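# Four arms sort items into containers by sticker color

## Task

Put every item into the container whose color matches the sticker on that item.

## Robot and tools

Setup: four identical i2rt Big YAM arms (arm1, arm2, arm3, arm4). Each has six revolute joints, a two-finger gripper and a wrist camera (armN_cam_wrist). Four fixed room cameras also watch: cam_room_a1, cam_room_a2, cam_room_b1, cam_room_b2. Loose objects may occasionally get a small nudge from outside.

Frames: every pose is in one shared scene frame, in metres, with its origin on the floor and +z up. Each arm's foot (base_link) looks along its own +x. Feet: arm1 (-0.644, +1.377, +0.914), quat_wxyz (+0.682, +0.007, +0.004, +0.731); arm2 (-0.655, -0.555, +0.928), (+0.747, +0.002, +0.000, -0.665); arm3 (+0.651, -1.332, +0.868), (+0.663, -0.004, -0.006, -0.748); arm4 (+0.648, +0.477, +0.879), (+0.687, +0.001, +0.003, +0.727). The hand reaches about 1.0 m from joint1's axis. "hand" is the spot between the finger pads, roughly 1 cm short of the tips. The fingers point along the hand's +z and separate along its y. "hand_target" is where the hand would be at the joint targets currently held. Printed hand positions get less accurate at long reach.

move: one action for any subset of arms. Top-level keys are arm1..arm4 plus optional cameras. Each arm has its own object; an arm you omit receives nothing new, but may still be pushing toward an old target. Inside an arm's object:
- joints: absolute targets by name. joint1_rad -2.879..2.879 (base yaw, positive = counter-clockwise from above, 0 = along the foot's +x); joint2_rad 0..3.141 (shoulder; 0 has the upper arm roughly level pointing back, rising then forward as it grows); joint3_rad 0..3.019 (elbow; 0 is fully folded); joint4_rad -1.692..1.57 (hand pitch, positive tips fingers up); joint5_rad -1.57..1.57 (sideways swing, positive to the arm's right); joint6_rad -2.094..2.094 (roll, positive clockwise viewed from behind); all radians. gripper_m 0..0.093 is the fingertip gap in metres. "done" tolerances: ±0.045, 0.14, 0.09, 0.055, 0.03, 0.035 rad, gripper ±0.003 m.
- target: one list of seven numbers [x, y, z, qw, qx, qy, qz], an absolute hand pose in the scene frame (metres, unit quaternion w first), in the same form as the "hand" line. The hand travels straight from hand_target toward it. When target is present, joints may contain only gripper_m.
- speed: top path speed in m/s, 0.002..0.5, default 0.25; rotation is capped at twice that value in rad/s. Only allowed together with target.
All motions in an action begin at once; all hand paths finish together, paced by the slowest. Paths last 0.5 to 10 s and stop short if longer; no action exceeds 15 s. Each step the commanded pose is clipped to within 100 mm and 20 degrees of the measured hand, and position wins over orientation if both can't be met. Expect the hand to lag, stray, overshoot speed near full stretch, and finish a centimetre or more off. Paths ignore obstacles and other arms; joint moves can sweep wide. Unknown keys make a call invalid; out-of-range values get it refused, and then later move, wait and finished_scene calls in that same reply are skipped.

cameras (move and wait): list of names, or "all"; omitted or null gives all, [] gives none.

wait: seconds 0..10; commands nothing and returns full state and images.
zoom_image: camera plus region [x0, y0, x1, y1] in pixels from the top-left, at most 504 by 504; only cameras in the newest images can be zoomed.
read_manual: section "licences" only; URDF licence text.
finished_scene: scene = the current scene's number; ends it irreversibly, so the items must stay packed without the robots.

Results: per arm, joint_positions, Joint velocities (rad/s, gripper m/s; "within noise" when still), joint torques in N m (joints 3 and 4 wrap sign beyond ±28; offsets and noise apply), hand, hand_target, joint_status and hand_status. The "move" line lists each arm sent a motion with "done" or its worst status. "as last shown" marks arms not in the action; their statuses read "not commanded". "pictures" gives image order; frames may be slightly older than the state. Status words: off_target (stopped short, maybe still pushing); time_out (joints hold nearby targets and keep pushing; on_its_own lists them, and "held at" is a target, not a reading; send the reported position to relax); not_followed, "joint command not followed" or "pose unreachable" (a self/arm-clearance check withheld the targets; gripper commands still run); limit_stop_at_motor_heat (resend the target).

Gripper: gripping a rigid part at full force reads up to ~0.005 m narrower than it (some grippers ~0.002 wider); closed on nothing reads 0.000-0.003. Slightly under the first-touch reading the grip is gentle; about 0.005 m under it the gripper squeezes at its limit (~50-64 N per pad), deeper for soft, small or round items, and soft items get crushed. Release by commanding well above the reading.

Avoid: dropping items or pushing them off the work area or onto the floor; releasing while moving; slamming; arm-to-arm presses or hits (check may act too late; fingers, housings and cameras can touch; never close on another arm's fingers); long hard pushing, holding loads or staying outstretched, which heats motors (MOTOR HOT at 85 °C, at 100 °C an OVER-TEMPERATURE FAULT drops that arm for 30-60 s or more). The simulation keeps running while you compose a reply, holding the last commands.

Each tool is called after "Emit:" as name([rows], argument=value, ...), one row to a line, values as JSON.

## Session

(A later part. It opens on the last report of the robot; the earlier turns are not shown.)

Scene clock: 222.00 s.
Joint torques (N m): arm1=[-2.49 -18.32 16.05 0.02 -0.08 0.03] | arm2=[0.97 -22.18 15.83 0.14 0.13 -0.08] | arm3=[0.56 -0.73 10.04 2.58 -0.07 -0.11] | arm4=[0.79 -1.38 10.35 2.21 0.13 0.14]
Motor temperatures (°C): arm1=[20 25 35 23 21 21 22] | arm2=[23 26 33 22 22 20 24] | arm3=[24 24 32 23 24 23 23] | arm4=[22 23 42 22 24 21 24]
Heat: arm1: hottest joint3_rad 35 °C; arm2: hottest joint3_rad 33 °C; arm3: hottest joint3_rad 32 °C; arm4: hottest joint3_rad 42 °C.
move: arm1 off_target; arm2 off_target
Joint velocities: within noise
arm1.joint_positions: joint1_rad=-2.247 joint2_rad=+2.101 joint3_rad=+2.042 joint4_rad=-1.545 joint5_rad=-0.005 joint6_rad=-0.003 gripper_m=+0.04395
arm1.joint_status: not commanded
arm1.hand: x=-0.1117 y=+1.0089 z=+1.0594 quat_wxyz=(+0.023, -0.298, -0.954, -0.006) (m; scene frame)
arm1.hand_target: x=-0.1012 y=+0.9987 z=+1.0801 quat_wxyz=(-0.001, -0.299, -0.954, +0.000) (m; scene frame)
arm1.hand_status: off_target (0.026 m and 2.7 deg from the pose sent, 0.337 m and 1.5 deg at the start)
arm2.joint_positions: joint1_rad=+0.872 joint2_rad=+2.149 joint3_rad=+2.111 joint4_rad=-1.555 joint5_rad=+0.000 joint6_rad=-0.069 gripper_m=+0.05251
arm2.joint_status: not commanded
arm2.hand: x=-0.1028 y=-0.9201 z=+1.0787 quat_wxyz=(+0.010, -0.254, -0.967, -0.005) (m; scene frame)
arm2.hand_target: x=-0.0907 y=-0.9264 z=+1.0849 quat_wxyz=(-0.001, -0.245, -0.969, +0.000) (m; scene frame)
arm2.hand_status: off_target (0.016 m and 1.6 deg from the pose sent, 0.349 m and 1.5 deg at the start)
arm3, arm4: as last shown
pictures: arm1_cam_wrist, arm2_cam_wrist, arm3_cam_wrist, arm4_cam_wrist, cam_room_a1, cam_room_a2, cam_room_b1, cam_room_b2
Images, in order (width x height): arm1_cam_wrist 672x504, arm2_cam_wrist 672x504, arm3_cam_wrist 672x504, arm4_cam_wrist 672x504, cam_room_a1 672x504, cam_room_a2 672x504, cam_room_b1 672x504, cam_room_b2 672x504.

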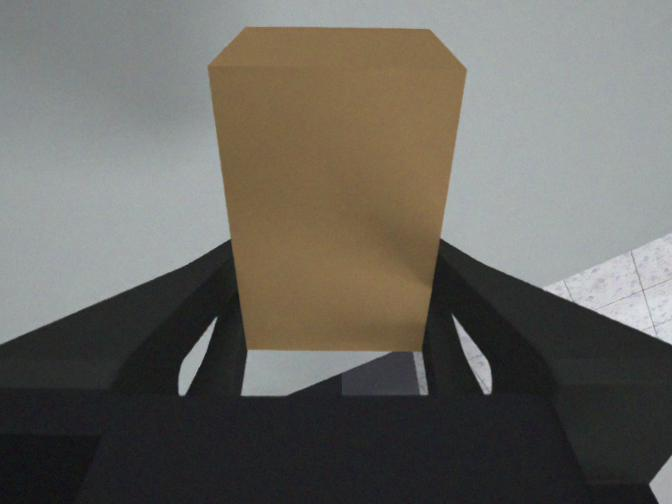

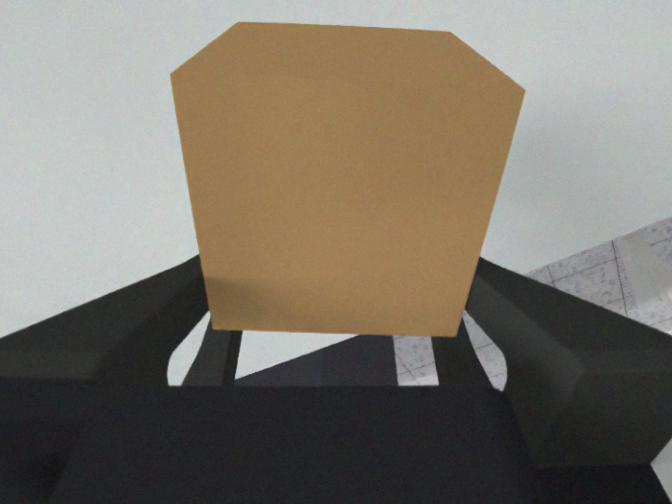

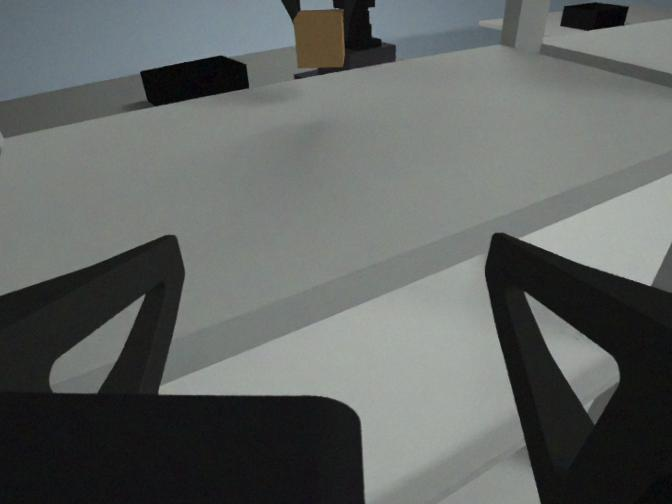

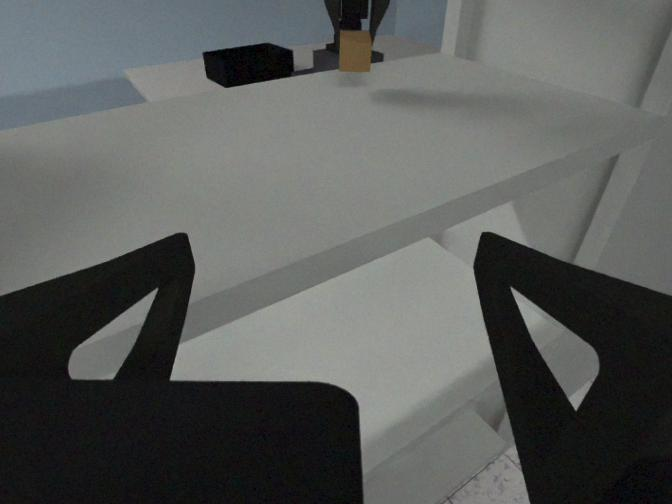

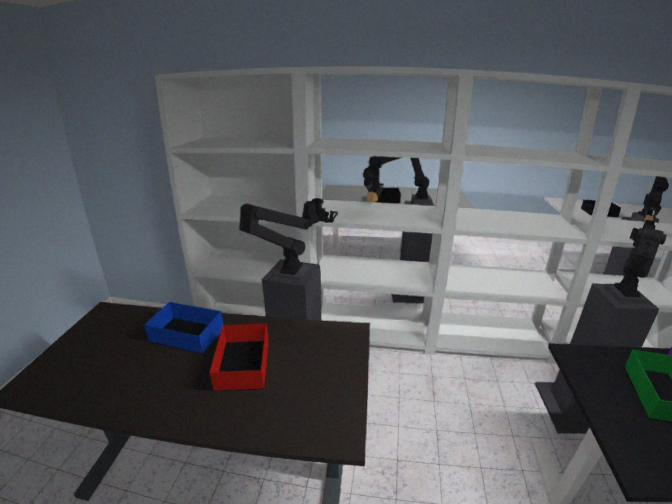

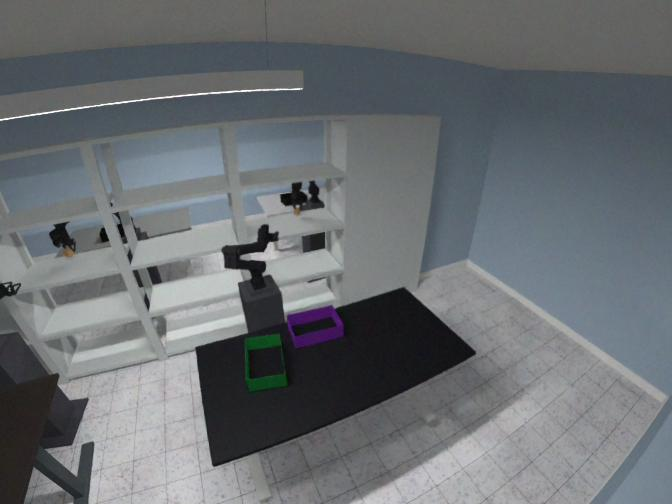

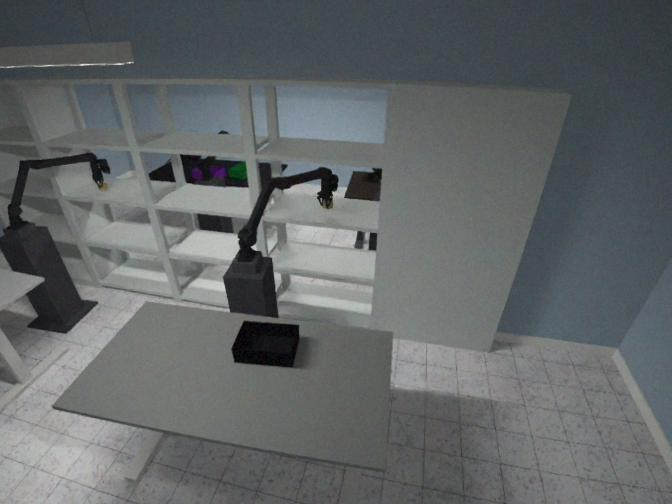

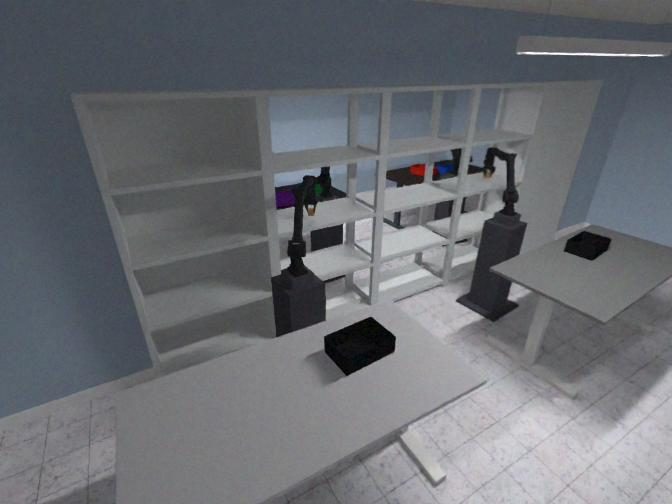

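Emit:
move(arm1={"target":[-0.097,0.992,1.05,0.0228,0.299,0.954,-0.0059]}, arm2={"target":[-0.09,-0.930,1.04,0.0101,0.2453,0.9694,-0.0052]}, cameras=["arm3_cam_wrist","arm4_cam_wrist"])

Scene clock: 234.30 s.
Joint torques (N m): arm1=[-2.67 -18.78 10.88 0.87 -0.06 -0.01] | arm2=[0.79 -22.3 10.17 1.39 0.14 -0.08] | arm3=[0.67 -0.79 10.09 2.58 -0.07 -0.1] | arm4=[0.91 -1.26 10.4 2.25 0.12 0.13]
Motor temperatures (°C): arm1=[20 26 37 23 21 21 22] | arm2=[23 27 36 22 22 20 24] | arm3=[24 24 31 23 24 23 23] | arm4=[22 22 42 22 24 21 24]
Heat: arm1: hottest joint3_rad 37 °C; arm2: hottest joint3_rad 36 °C; arm3: hottest joint3_rad 31 °C; arm4: hottest joint3_rad 42 °C.
move: arm1 done; arm2 off_target
Joint velocities: within noise
arm1.joint_positions: joint1_rad=-2.247 joint2_rad=+2.101 joint3_rad=+2.008 joint4_rad=-1.437 joint5_rad=-0.008 joint6_rad=-0.003 gripper_m=+0.04395
arm1.joint_status: not commanded
arm1.hand: x=-0.0974 y=+0.9994 z=+1.0464 quat_wxyz=(-0.013, -0.298, -0.955, +0.004) (m; scene frame)
arm1.hand_target: x=-0.0971 y=+0.9920 z=+1.0501 quat_wxyz=(-0.023, -0.299, -0.954, +0.006) (m; scene frame)
arm1.hand_status: done (0.008 m and 1.2 deg from the pose sent, 0.024 m and 5.4 deg at the start)
arm2.joint_positions: joint1_rad=+0.872 joint2_rad=+2.150 joint3_rad=+2.061 joint4_rad=-1.443 joint5_rad=+0.003 joint6_rad=-0.072 gripper_m=+0.05251
arm2.joint_status: not commanded
arm2.hand: x=-0.0913 y=-0.9281 z=+1.0584 quat_wxyz=(-0.018, -0.252, -0.967, +0.006) (m; scene frame)
arm2.hand_target: x=-0.0903 y=-0.9296 z=+1.0402 quat_wxyz=(-0.010, -0.245, -0.969, +0.005) (m; scene frame)
arm2.hand_status: off_target (0.019 m and 1.2 deg from the pose sent, 0.042 m and 2.8 deg at the start)
arm3, arm4: as last shown
pictures: arm3_cam_wrist, arm4_cam_wrist
Images, in order (width x height): arm3_cam_wrist 672x504, arm4_cam_wrist 672x504.

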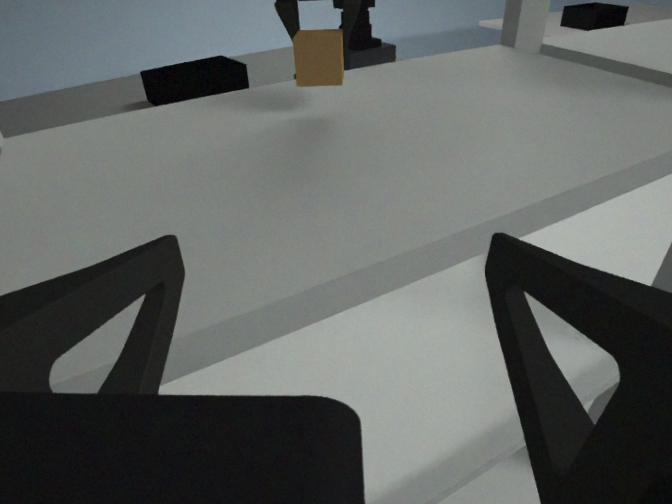

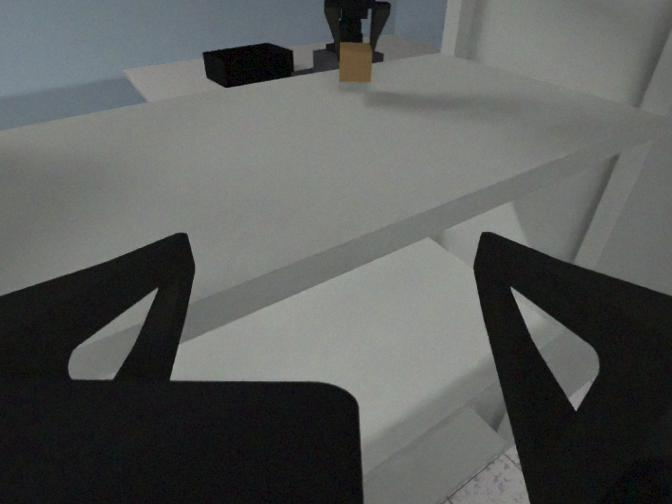

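Emit:
move(arm1={"target":[-0.095,0.992,1.024,0.010,0.299,0.954,-0.0026],"speed":0.1}, arm2={"target":[-0.09,-0.930,1.010,0,0.2453,0.9694,0],"speed":0.1}, cameras=["arm3_cam_wrist","arm4_cam_wrist"])

Scene clock: 238.40 s.
Joint torques (N m): arm1=[-2.73 -18.37 10.86 0.9 -0.01 -0.02] | arm2=[0.67 -22.42 9.92 1.35 0 -0.08] | arm3=[0.44 -0.73 10.09 2.59 -0.07 -0.11] | arm4=[1.14 -1.38 10.43 2.18 0.13 0.15]
Motor temperatures (°C): arm1=[20 26 37 23 21 21 22] | arm2=[23 27 35 22 22 20 24] | arm3=[24 24 31 23 24 23 23] | arm4=[22 22 42 22 24 21 24]
Heat: arm1: hottest joint3_rad 37 °C; arm2: hottest joint3_rad 35 °C; arm3: hottest joint3_rad 31 °C; arm4: hottest joint3_rad 42 °C.
move: arm1 done; arm2 off_target
Joint velocities: within noise
arm1.joint_positions: joint1_rad=-2.247 joint2_rad=+2.124 joint3_rad=+2.001 joint4_rad=-1.419 joint5_rad=-0.008 joint6_rad=-0.003 gripper_m=+0.04395
arm1.joint_status: not commanded
arm1.hand: x=-0.0957 y=+0.9981 z=+1.0290 quat_wxyz=(-0.007, -0.298, -0.955, +0.002) (m; scene frame)
arm1.hand_target: x=-0.0951 y=+0.9920 z=+1.0241 quat_wxyz=(-0.010, -0.299, -0.954, +0.003) (m; scene frame)
arm1.hand_status: done (0.008 m and 0.4 deg from the pose sent, 0.024 m and 0.4 deg at the start)
arm2.joint_positions: joint1_rad=+0.872 joint2_rad=+2.177 joint3_rad=+2.039 joint4_rad=-1.409 joint5_rad=+0.003 joint6_rad=-0.073 gripper_m=+0.05251
arm2.joint_status: not commanded
arm2.hand: x=-0.0900 y=-0.9288 z=+1.0327 quat_wxyz=(-0.011, -0.252, -0.968, +0.003) (m; scene frame)
arm2.hand_target: x=-0.0905 y=-0.9295 z=+1.0103 quat_wxyz=(+0.000, -0.245, -0.969, +0.000) (m; scene frame)
arm2.hand_status: off_target (0.023 m and 1.5 deg from the pose sent, 0.048 m and 2.3 deg at the start)
arm3, arm4: as last shown
arm3.hand_target: x=+0.3471 y=-1.1637 z=+1.1288 quat_wxyz=(+0.173, -0.670, +0.174, +0.701) (m; scene frame)
pictures: arm3_cam_wrist, arm4_cam_wrist
Images, in order (width x height): arm3_cam_wrist 672x504, arm4_cam_wrist 672x504.

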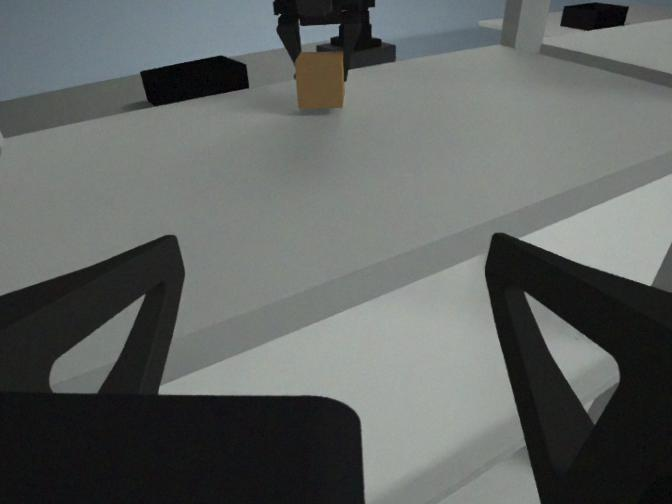

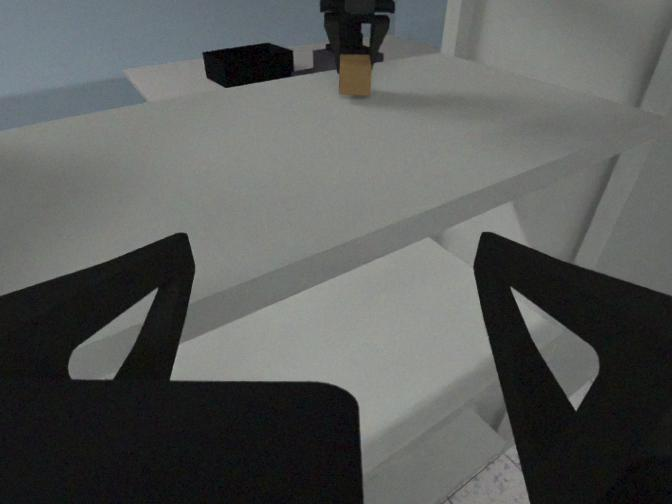

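Emit:
move(arm1={"target":[-0.095,0.992,1.010,0.006,0.299,0.954,-0.0016],"speed":0.05}, arm2={"target":[-0.09,-0.930,0.996,0,0.2453,0.9694,0],"speed":0.05}, cameras=["arm3_cam_wrist","arm4_cam_wrist"])

Emit:
zoom_image(camera="arm3_cam_wrist", region=[270, 20, 390, 140])

Emit:
zoom_image(camera="arm4_cam_wrist", region=[300, 20, 420, 140])

Scene clock: 243.60 s.
Joint torques (N m): arm1=[-2.43 -18.02 10.56 0.9 0.05 0.01] | arm2=[0.79 -21.89 9.66 1.33 -0.01 -0.09] | arm3=[0.62 -1.03 10.1 2.59 -0.08 -0.11] | arm4=[1.26 -1.2 10.37 2.04 0.16 0.15]
Motor temperatures (°C): arm1=[20 26 37 23 21 21 22] | arm2=[23 28 35 22 22 20 24] | arm3=[24 24 31 23 24 23 23] | arm4=[22 22 42 22 24 21 24]
Heat: arm1: hottest joint3_rad 37 °C; arm2: hottest joint3_rad 35 °C; arm3: hottest joint3_rad 31 °C; arm4: hottest joint3_rad 42 °C.
move: arm1 done; arm2 off_target
Joint velocities: within noise
arm1.joint_positions: joint1_rad=-2.247 joint2_rad=+2.134 joint3_rad=+1.987 joint4_rad=-1.399 joint5_rad=-0.008 joint6_rad=-0.003 gripper_m=+0.04395
arm1.joint_status: not commanded
arm1.hand: x=-0.0953 y=+0.9977 z=+1.0176 quat_wxyz=(-0.005, -0.298, -0.955, +0.001) (m; scene frame)
arm1.hand_target: x=-0.0952 y=+0.9920 z=+1.0100 quat_wxyz=(-0.006, -0.299, -0.954, +0.002) (m; scene frame)
arm1.hand_status: done (0.010 m and 0.2 deg from the pose sent, 0.020 m and 0.2 deg at the start)
arm2.joint_positions: joint1_rad=+0.872 joint2_rad=+2.179 joint3_rad=+2.018 joint4_rad=-1.378 joint5_rad=+0.003 joint6_rad=-0.073 gripper_m=+0.05251
arm2.joint_status: not commanded
arm2.hand: x=-0.0888 y=-0.9296 z=+1.0238 quat_wxyz=(-0.015, -0.252, -0.968, +0.005) (m; scene frame)
arm2.hand_target: x=-0.0906 y=-0.9294 z=+0.9966 quat_wxyz=(+0.000, -0.245, -0.969, +0.000) (m; scene frame)
arm2.hand_status: off_target (0.028 m and 2.0 deg from the pose sent, 0.037 m and 1.5 deg at the start)
arm3, arm4: as last shown
pictures: arm3_cam_wrist, arm4_cam_wrist
Images, in order (width x height): arm3_cam_wrist 672x504, arm4_cam_wrist 672x504.

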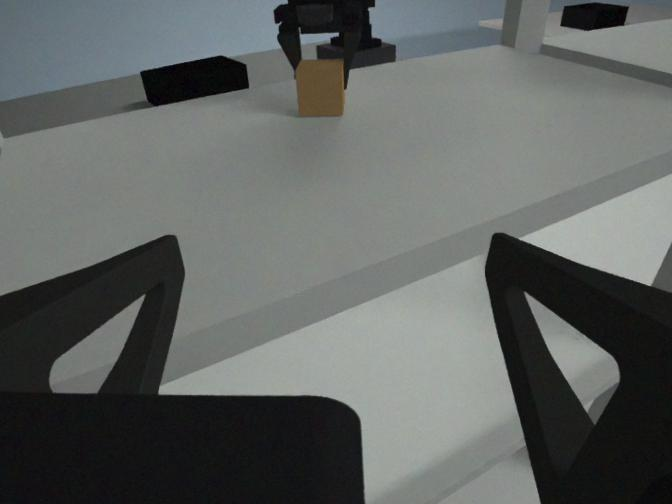

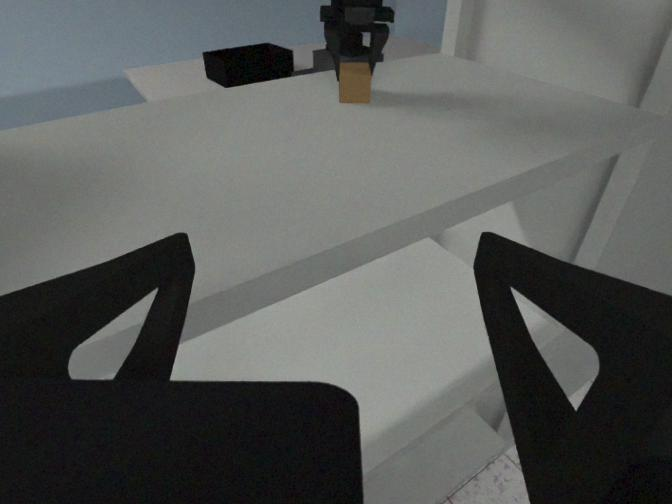

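Scaled by 4.200.

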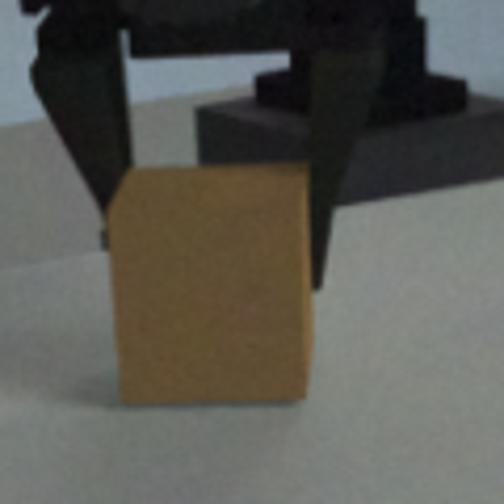

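Scaled by 4.200.

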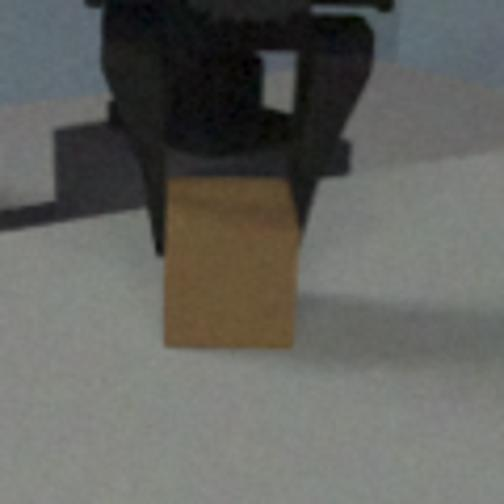

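Emit:
move(arm1={"target":[-0.095,0.992,1.002,0.006,0.299,0.954,-0.0016],"speed":0.03}, arm2={"target":[-0.09,-0.930,0.990,0,0.2453,0.9694,0],"speed":0.03}, cameras=["arm3_cam_wrist","arm4_cam_wrist"])

Emit:
zoom_image(camera="arm3_cam_wrist", region=[270, 20, 390, 140])

Emit:
zoom_image(camera="arm4_cam_wrist", region=[300, 20, 420, 140])

Scene clock: 248.97 s.
Joint torques (N m): arm1=[-2.43 -17.73 9.5 1.16 0.06 0.02] | arm2=[0.56 -21.54 9.29 1.43 -0.01 -0.08] | arm3=[0.56 -0.79 10.09 2.59 -0.07 -0.11] | arm4=[1.49 -1.67 10.45 2.18 0.14 0.16]
Motor temperatures (°C): arm1=[20 26 36 23 21 21 22] | arm2=[23 27 34 22 22 20 24] | arm3=[24 23 31 23 24 23 23] | arm4=[22 22 42 22 24 21 24]
Heat: arm1: hottest joint3_rad 36 °C; arm2: hottest joint3_rad 34 °C; arm3: hottest joint3_rad 31 °C; arm4: hottest joint3_rad 42 °C.
move: arm1 off_target; arm2 off_target
Joint velocities: within noise
arm1.joint_positions: joint1_rad=-2.247 joint2_rad=+2.134 joint3_rad=+1.984 joint4_rad=-1.386 joint5_rad=-0.008 joint6_rad=-0.003 gripper_m=+0.04395
arm1.joint_status: not commanded
arm1.hand: x=-0.0936 y=+0.9965 z=+1.0164 quat_wxyz=(-0.010, -0.298, -0.955, +0.003) (m; scene frame)
arm1.hand_target: x=-0.0953 y=+0.9921 z=+1.0022 quat_wxyz=(-0.006, -0.299, -0.954, +0.002) (m; scene frame)
arm1.hand_status: off_target (0.015 m and 0.5 deg from the pose sent, 0.017 m and 0.2 deg at the start)
arm2.joint_positions: joint1_rad=+0.872 joint2_rad=+2.179 joint3_rad=+2.012 joint4_rad=-1.367 joint5_rad=+0.003 joint6_rad=-0.073 gripper_m=+0.05251
arm2.joint_status: not commanded
arm2.hand: x=-0.0880 y=-0.9301 z=+1.0213 quat_wxyz=(-0.018, -0.252, -0.968, +0.006) (m; scene frame)
arm2.hand_target: x=-0.0909 y=-0.9292 z=+0.9905 quat_wxyz=(+0.000, -0.245, -0.969, +0.000) (m; scene frame)
arm2.hand_status: off_target (0.031 m and 2.3 deg from the pose sent, 0.034 m and 2.0 deg at the start)
arm3, arm4: as last shown
pictures: arm3_cam_wrist, arm4_cam_wrist
Images, in order (width x height): arm3_cam_wrist 672x504, arm4_cam_wrist 672x504.

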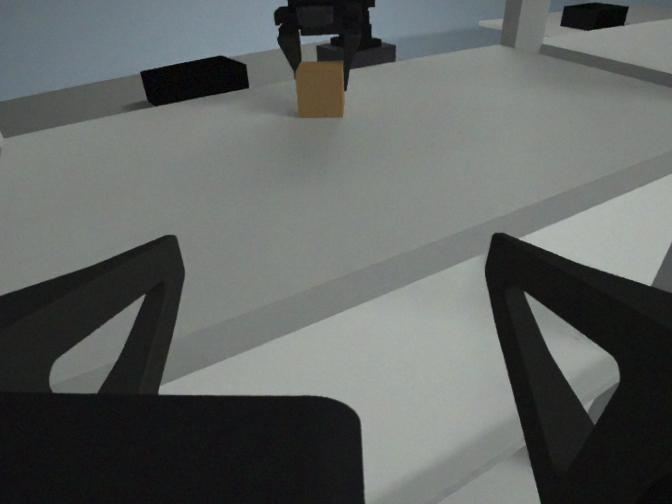

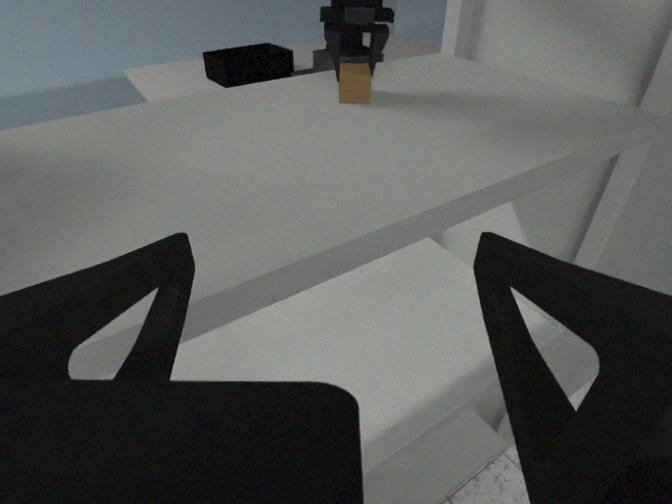

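Scaled by 4.200.

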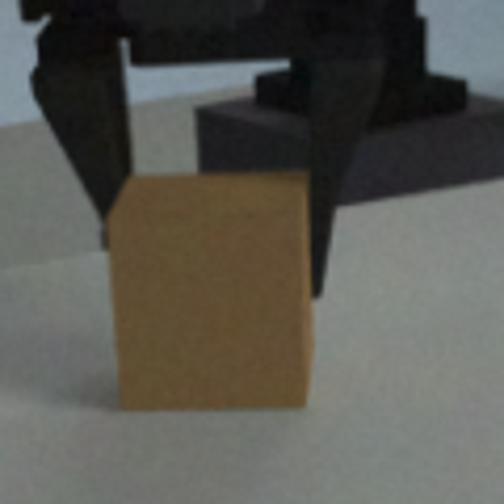

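Scaled by 4.200.

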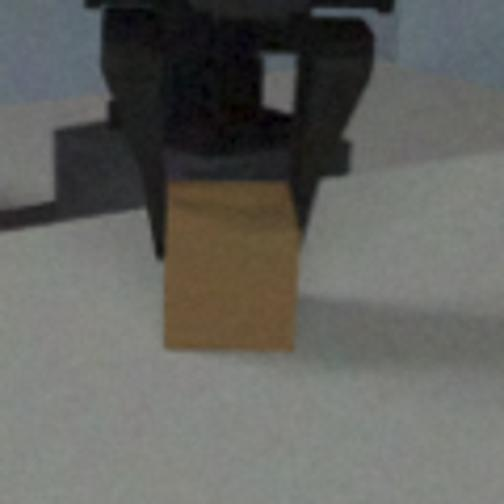

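Emit:
move(arm2={"target":[-0.09,-0.930,0.981,0.005,0.2453,0.9694,-0.0026],"speed":0.03}, cameras=["arm3_cam_wrist"])

Emit:
zoom_image(camera="arm3_cam_wrist", region=[270, 20, 390, 140])

Scene clock: 253.60 s.
Joint torques (N m): arm1=[-2.96 -17.32 9.61 1.02 0.02 -0.01] | arm2=[0.56 -21.36 7.9 2.36 0.06 -0.08] | arm3=[0.56 -0.91 10.07 2.62 -0.07 -0.11] | arm4=[0.73 -1.14 10.39 2.14 0.15 0.13]
Motor temperatures (°C): arm1=[20 26 36 23 21 21 22] | arm2=[23 27 34 22 22 20 24] | arm3=[24 23 31 23 24 23 23] | arm4=[22 22 42 22 24 21 24]
Heat: arm1: hottest joint3_rad 36 °C; arm2: hottest joint3_rad 34 °C; arm3: hottest joint3_rad 31 °C; arm4: hottest joint3_rad 42 °C.
move: arm2 off_target
Joint velocities: within noise
arm1, arm3, arm4: as last shown
arm2.joint_positions: joint1_rad=+0.872 joint2_rad=+2.176 joint3_rad=+2.000 joint4_rad=-1.352 joint5_rad=+0.003 joint6_rad=-0.073 gripper_m=+0.05251
arm2.joint_status: not commanded
arm2.hand: x=-0.0881 y=-0.9301 z=+1.0190 quat_wxyz=(-0.020, -0.252, -0.968, +0.007) (m; scene frame)
arm2.hand_target: x=-0.0914 y=-0.9289 z=+0.9819 quat_wxyz=(-0.005, -0.245, -0.969, +0.002) (m; scene frame)
arm2.hand_status: off_target (0.038 m and 2.0 deg from the pose sent, 0.040 m and 1.7 deg at the start)
pictures: arm3_cam_wrist
Images, in order (width x height): arm3_cam_wrist 672x504.

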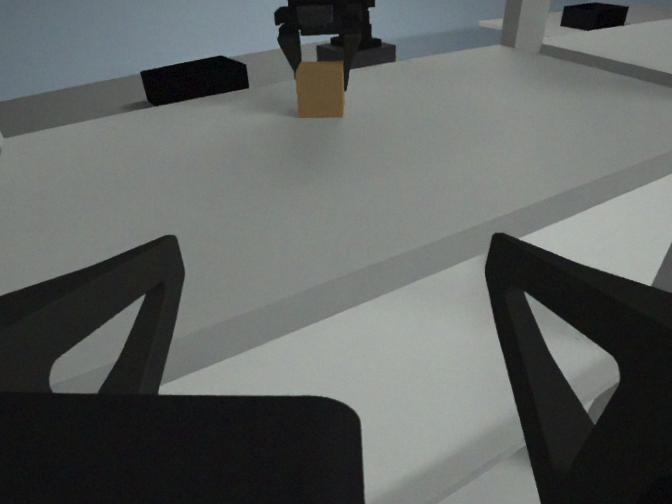

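Scaled by 4.200.

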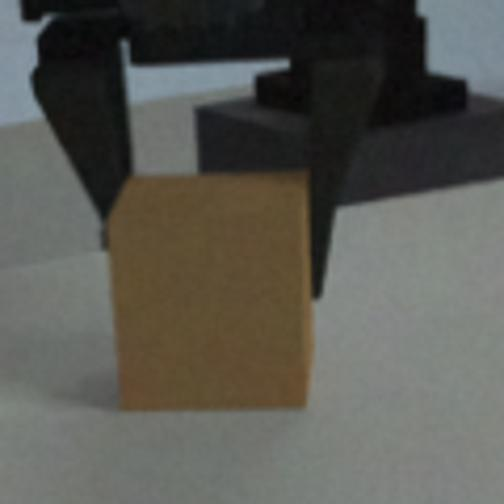

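Emit:
move(arm1={"target":[-0.095,0.992,1.007,0.006,0.299,0.954,-0.0016],"speed":0.03}, arm2={"target":[-0.0905,-0.930,0.992,0.005,0.2453,0.9694,-0.0026],"speed":0.03}, cameras=[])

Emit:
move(arm1={"joints":{"gripper_m":0.054}}, arm2={"joints":{"gripper_m":0.062}}, cameras=["arm3_cam_wrist","arm4_cam_wrist"])

Scene clock: 259.27 s.
Joint torques (N m): arm1=[-2.26 -18.08 10.44 0.75 0.02 -0.02] | arm2=[0.73 -21.89 9.48 1.35 0.07 -0.08] | arm3=[0.5 -0.85 10.1 2.59 -0.07 -0.11] | arm4=[0.97 -0.85 10.5 2.13 0.14 0.12]
Motor temperatures (°C): arm1=[20 27 36 23 21 21 22] | arm2=[23 27 33 22 22 20 25] | arm3=[24 23 31 23 24 23 23] | arm4=[22 22 42 22 24 21 24]
Heat: arm1: hottest joint3_rad 36 °C; arm2: hottest joint3_rad 33 °C; arm3: hottest joint3_rad 31 °C; arm4: hottest joint3_rad 42 °C.
move: arm1 done; arm2 off_target
Joint velocities: within noise
arm1.joint_positions: joint1_rad=-2.247 joint2_rad=+2.134 joint3_rad=+1.984 joint4_rad=-1.386 joint5_rad=-0.008 joint6_rad=-0.003 gripper_m=+0.04395
arm1.joint_status: not commanded
arm1.hand: x=-0.0936 y=+0.9965 z=+1.0164 quat_wxyz=(-0.010, -0.298, -0.955, +0.003) (m; scene frame)
arm1.hand_target: x=-0.0952 y=+0.9920 z=+1.0071 quat_wxyz=(-0.006, -0.299, -0.954, +0.002) (m; scene frame)
arm1.hand_status: done (0.010 m and 0.5 deg from the pose sent, 0.010 m and 0.5 deg at the start)
arm2.joint_positions: joint1_rad=+0.872 joint2_rad=+2.174 joint3_rad=+1.998 joint4_rad=-1.351 joint5_rad=+0.003 joint6_rad=-0.073 gripper_m=+0.05251
arm2.joint_status: not commanded
arm2.hand: x=-0.0882 y=-0.9300 z=+1.0193 quat_wxyz=(-0.021, -0.252, -0.968, +0.007) (m; scene frame)
arm2.hand_target: x=-0.0911 y=-0.9294 z=+0.9925 quat_wxyz=(-0.005, -0.245, -0.969, +0.002) (m; scene frame)
arm2.hand_status: off_target (0.027 m and 2.0 deg from the pose sent, 0.027 m and 2.0 deg at the start)
arm3.joint_positions: joint1_rad=-1.935 joint2_rad=+0.604 joint3_rad=+0.193 joint4_rad=+0.432 joint5_rad=+0.002 joint6_rad=+0.005 gripper_m=+0.09006
arm3.joint_status: not commanded
arm3.hand: x=+0.3459 y=-1.1668 z=+1.1187 quat_wxyz=(+0.166, -0.680, +0.175, +0.692) (m; scene frame)
arm3.hand_target: x=+0.3471 y=-1.1637 z=+1.1288 quat_wxyz=(+0.173, -0.670, +0.174, +0.701) (m; scene frame)
arm3.hand_status: not commanded
arm4.joint_positions: joint1_rad=+0.904 joint2_rad=+0.607 joint3_rad=+0.180 joint4_rad=+0.429 joint5_rad=-0.001 joint6_rad=-0.011 gripper_m=+0.09012
arm4.joint_status: not commanded
arm4.hand: x=+0.3678 y=+0.6750 z=+1.1245 quat_wxyz=(-0.214, +0.674, -0.209, -0.675) (m; scene frame)
arm4.hand_target: x=+0.3659 y=+0.6756 z=+1.1437 quat_wxyz=(-0.215, +0.656, -0.208, -0.693) (m; scene frame)
arm4.hand_status: not commanded
pictures: none
No camera images: "cameras" was empty.

Scene clock: 259.77 s.
Joint torques (N m): arm1=[-2.37 -17.67 10.37 0.44 0.02 0.01] | arm2=[0.62 -22.18 9.68 1.31 0.07 -0.08] | arm3=[0.56 -0.97 10.09 2.59 -0.08 -0.1] | arm4=[1.08 -1.32 10.56 2.18 0.15 0.16]
Motor temperatures (°C): arm1=[20 27 36 23 21 21 22] | arm2=[23 27 33 22 22 20 24] | arm3=[24 23 31 23 24 23 23] | arm4=[22 22 42 22 24 21 24]
Heat: arm1: hottest joint3_rad 36 °C; arm2: hottest joint3_rad 33 °C; arm3: hottest joint3_rad 31 °C; arm4: hottest joint3_rad 42 °C.
move: arm1 done; arm2 done
Joint velocities: within noise
arm1.joint_positions: joint1_rad=-2.247 joint2_rad=+2.134 joint3_rad=+1.984 joint4_rad=-1.386 joint5_rad=-0.008 joint6_rad=-0.003 gripper_m=+0.05397
arm1.joint_status: all done
arm1.hand: x=-0.0936 y=+0.9965 z=+1.0159 quat_wxyz=(-0.010, -0.298, -0.955, +0.003) (m; scene frame)
arm1.hand_target: x=-0.0952 y=+0.9920 z=+1.0070 quat_wxyz=(-0.006, -0.299, -0.954, +0.002) (m; scene frame)
arm1.hand_status: not commanded
arm2.joint_positions: joint1_rad=+0.872 joint2_rad=+2.176 joint3_rad=+1.995 joint4_rad=-1.350 joint5_rad=+0.003 joint6_rad=-0.074 gripper_m=+0.06193
arm2.joint_status: all done
arm2.hand: x=-0.0890 y=-0.9294 z=+1.0165 quat_wxyz=(-0.019, -0.252, -0.968, +0.006) (m; scene frame)
arm2.hand_target: x=-0.0912 y=-0.9294 z=+0.9923 quat_wxyz=(-0.005, -0.245, -0.969, +0.002) (m; scene frame)
arm2.hand_status: not commanded
arm3, arm4: as last shown
pictures: arm3_cam_wrist, arm4_cam_wrist
Images, in order (width x height): arm3_cam_wrist 672x504, arm4_cam_wrist 672x504.

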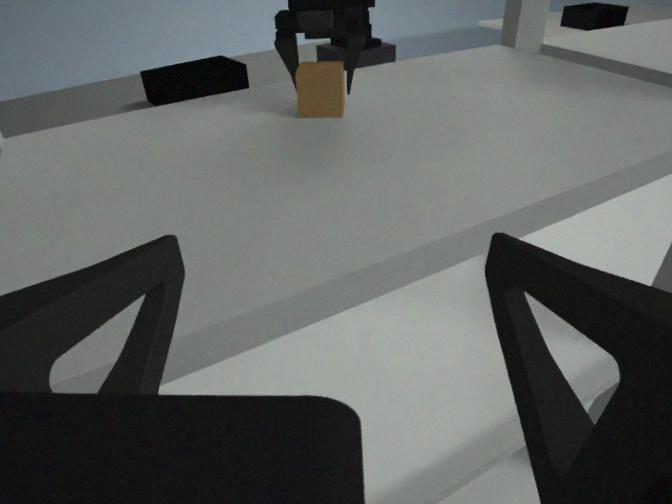

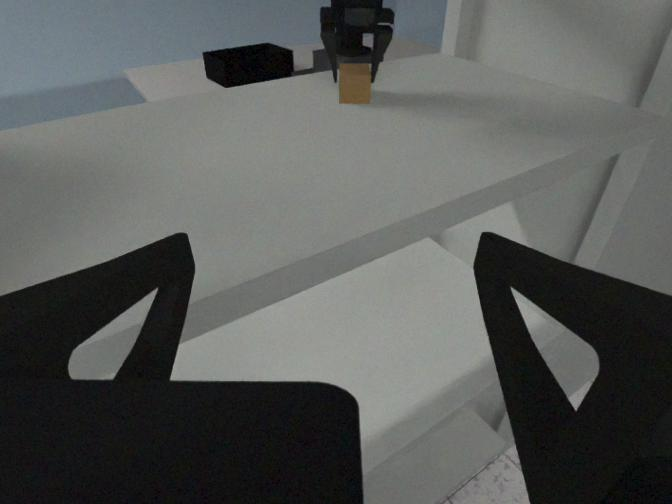

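Emit:
move(arm1={"joints":{"gripper_m":0.082}}, arm2={"joints":{"gripper_m":0.088}}, cameras=[])

Emit:
move(arm1={"target":[-0.0936,0.994,1.12,0.006,0.299,0.954,-0.0016],"speed":0.15}, arm2={"target":[-0.089,-0.930,1.12,0.005,0.2453,0.9694,-0.0026],"speed":0.15}, cameras=["arm1_cam_wrist","arm2_cam_wrist","arm3_cam_wrist","arm4_cam_wrist"])

Scene clock: 264.13 s.
Joint torques (N m): arm1=[-1.85 -17.61 10.52 0.73 0.02 -0.01] | arm2=[0.73 -22.07 9.68 1.28 0.08 -0.08] | arm3=[0.67 -0.91 10.04 2.62 -0.07 -0.11] | arm4=[0.91 -1.26 10.48 2.21 0.15 0.13]
Motor temperatures (°C): arm1=[20 27 36 23 21 21 22] | arm2=[23 27 33 22 22 20 24] | arm3=[24 23 31 23 24 23 23] | arm4=[22 22 42 22 24 21 24]
Heat: arm1: hottest joint3_rad 36 °C; arm2: hottest joint3_rad 33 °C; arm3: hottest joint3_rad 31 °C; arm4: hottest joint3_rad 42 °C.
move: arm1 done; arm2 done
Joint velocities: within noise
arm1.joint_positions: joint1_rad=-2.247 joint2_rad=+2.134 joint3_rad=+1.984 joint4_rad=-1.386 joint5_rad=-0.008 joint6_rad=-0.003 gripper_m=+0.08193
arm1.joint_status: all done
arm1.hand: x=-0.0936 y=+0.9965 z=+1.0159 quat_wxyz=(-0.010, -0.298, -0.955, +0.003) (m; scene frame)
arm1.hand_target: x=-0.0952 y=+0.9920 z=+1.0070 quat_wxyz=(-0.006, -0.299, -0.954, +0.002) (m; scene frame)
arm1.hand_status: not commanded
arm2.joint_positions: joint1_rad=+0.872 joint2_rad=+2.176 joint3_rad=+1.995 joint4_rad=-1.350 joint5_rad=+0.003 joint6_rad=-0.074 gripper_m=+0.08790
arm2.joint_status: all done
arm2.hand: x=-0.0890 y=-0.9294 z=+1.0165 quat_wxyz=(-0.019, -0.252, -0.968, +0.006) (m; scene frame)
arm2.hand_target: x=-0.0912 y=-0.9294 z=+0.9923 quat_wxyz=(-0.005, -0.245, -0.969, +0.002) (m; scene frame)
arm2.hand_status: not commanded
arm3, arm4: as last shown
pictures: none
No camera images: "cameras" was empty.

Scene clock: 265.67 s.
Joint torques (N m): arm1=[-2.61 -19.49 15.42 0.06 0.06 0.02] | arm2=[0.85 -24.47 14.84 0.12 0.1 -0.06] | arm3=[0.44 -0.97 10.09 2.58 -0.08 -0.11] | arm4=[1.26 -1.08 10.51 2.13 0.16 0.15]
Motor temperatures (°C): arm1=[20 27 36 23 21 21 22] | arm2=[23 28 33 22 22 20 24] | arm3=[24 23 31 23 24 23 23] | arm4=[21 22 42 22 24 21 24]
Heat: arm1: hottest joint3_rad 36 °C; arm2: hottest joint3_rad 33 °C; arm3: hottest joint3_rad 31 °C; arm4: hottest joint3_rad 42 °C.
move: arm1 off_target; arm2 off_target
Joint velocities: within noise
arm1.joint_positions: joint1_rad=-2.247 joint2_rad=+2.134 joint3_rad=+2.195 joint4_rad=-1.654 joint5_rad=-0.008 joint6_rad=-0.003 gripper_m=+0.08193
arm1.joint_status: not commanded
arm1.hand: x=-0.1008 y=+1.0021 z=+1.0964 quat_wxyz=(+0.017, -0.298, -0.954, -0.006) (m; scene frame)
arm1.hand_target: x=-0.0946 y=+0.9946 z=+1.1199 quat_wxyz=(-0.006, -0.299, -0.954, +0.002) (m; scene frame)
arm1.hand_status: off_target (0.026 m and 2.8 deg from the pose sent, 0.104 m and 0.5 deg at the start)
arm2.joint_positions: joint1_rad=+0.872 joint2_rad=+2.176 joint3_rad=+2.225 joint4_rad=-1.641 joint5_rad=+0.003 joint6_rad=-0.074 gripper_m=+0.08790
arm2.joint_status: not commanded
arm2.hand: x=-0.0967 y=-0.9248 z=+1.1041 quat_wxyz=(+0.010, -0.251, -0.968, -0.004) (m; scene frame)
arm2.hand_target: x=-0.0896 y=-0.9294 z=+1.1198 quat_wxyz=(-0.005, -0.245, -0.969, +0.003) (m; scene frame)
arm2.hand_status: off_target (0.018 m and 2.0 deg from the pose sent, 0.103 m and 1.8 deg at the start)
arm3, arm4: as last shown
pictures: arm1_cam_wrist, arm2_cam_wrist, arm3_cam_wrist, arm4_cam_wrist
Images, in order (width x height): arm1_cam_wrist 672x504, arm2_cam_wrist 672x504, arm3_cam_wrist 672x504, arm4_cam_wrist 672x504.

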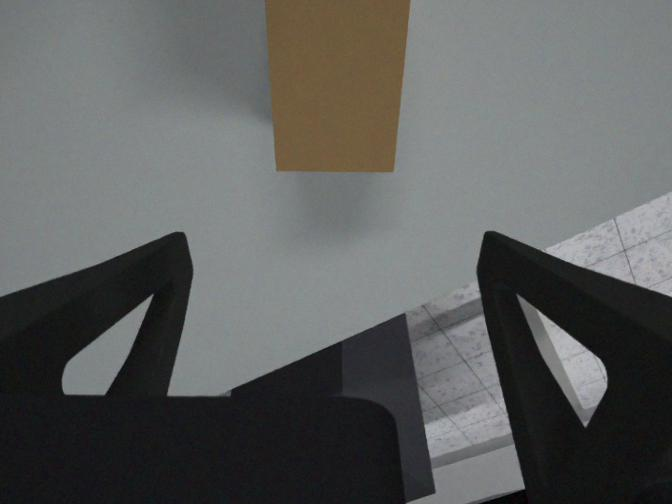

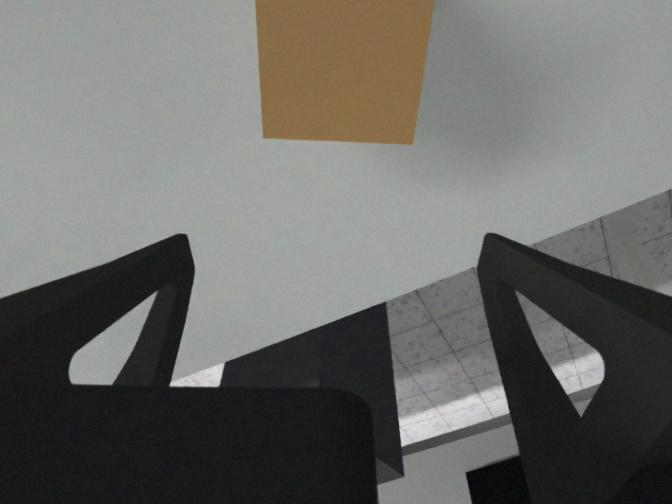

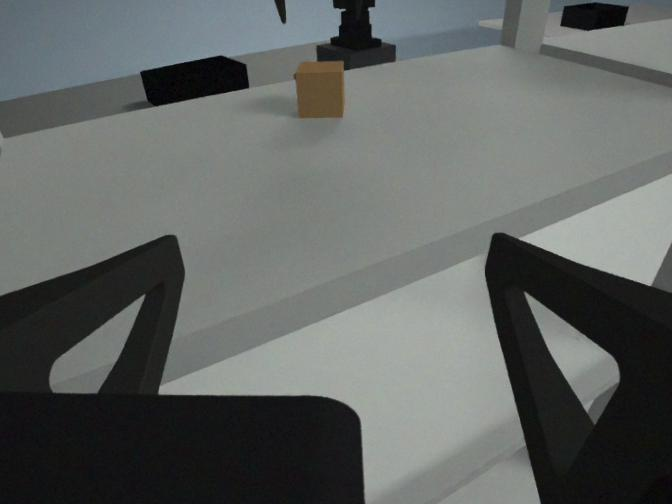

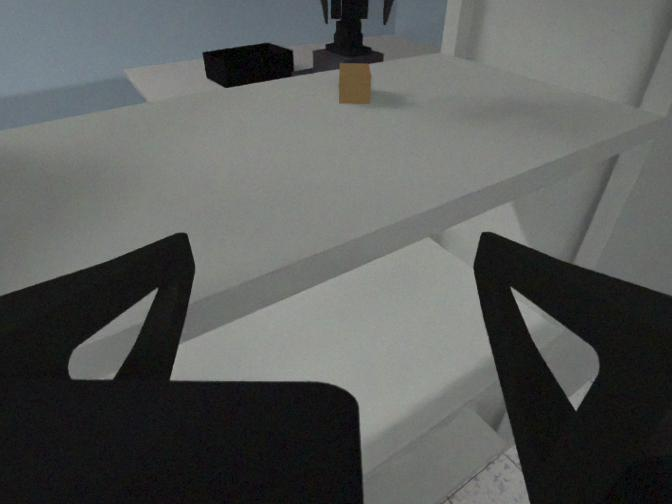

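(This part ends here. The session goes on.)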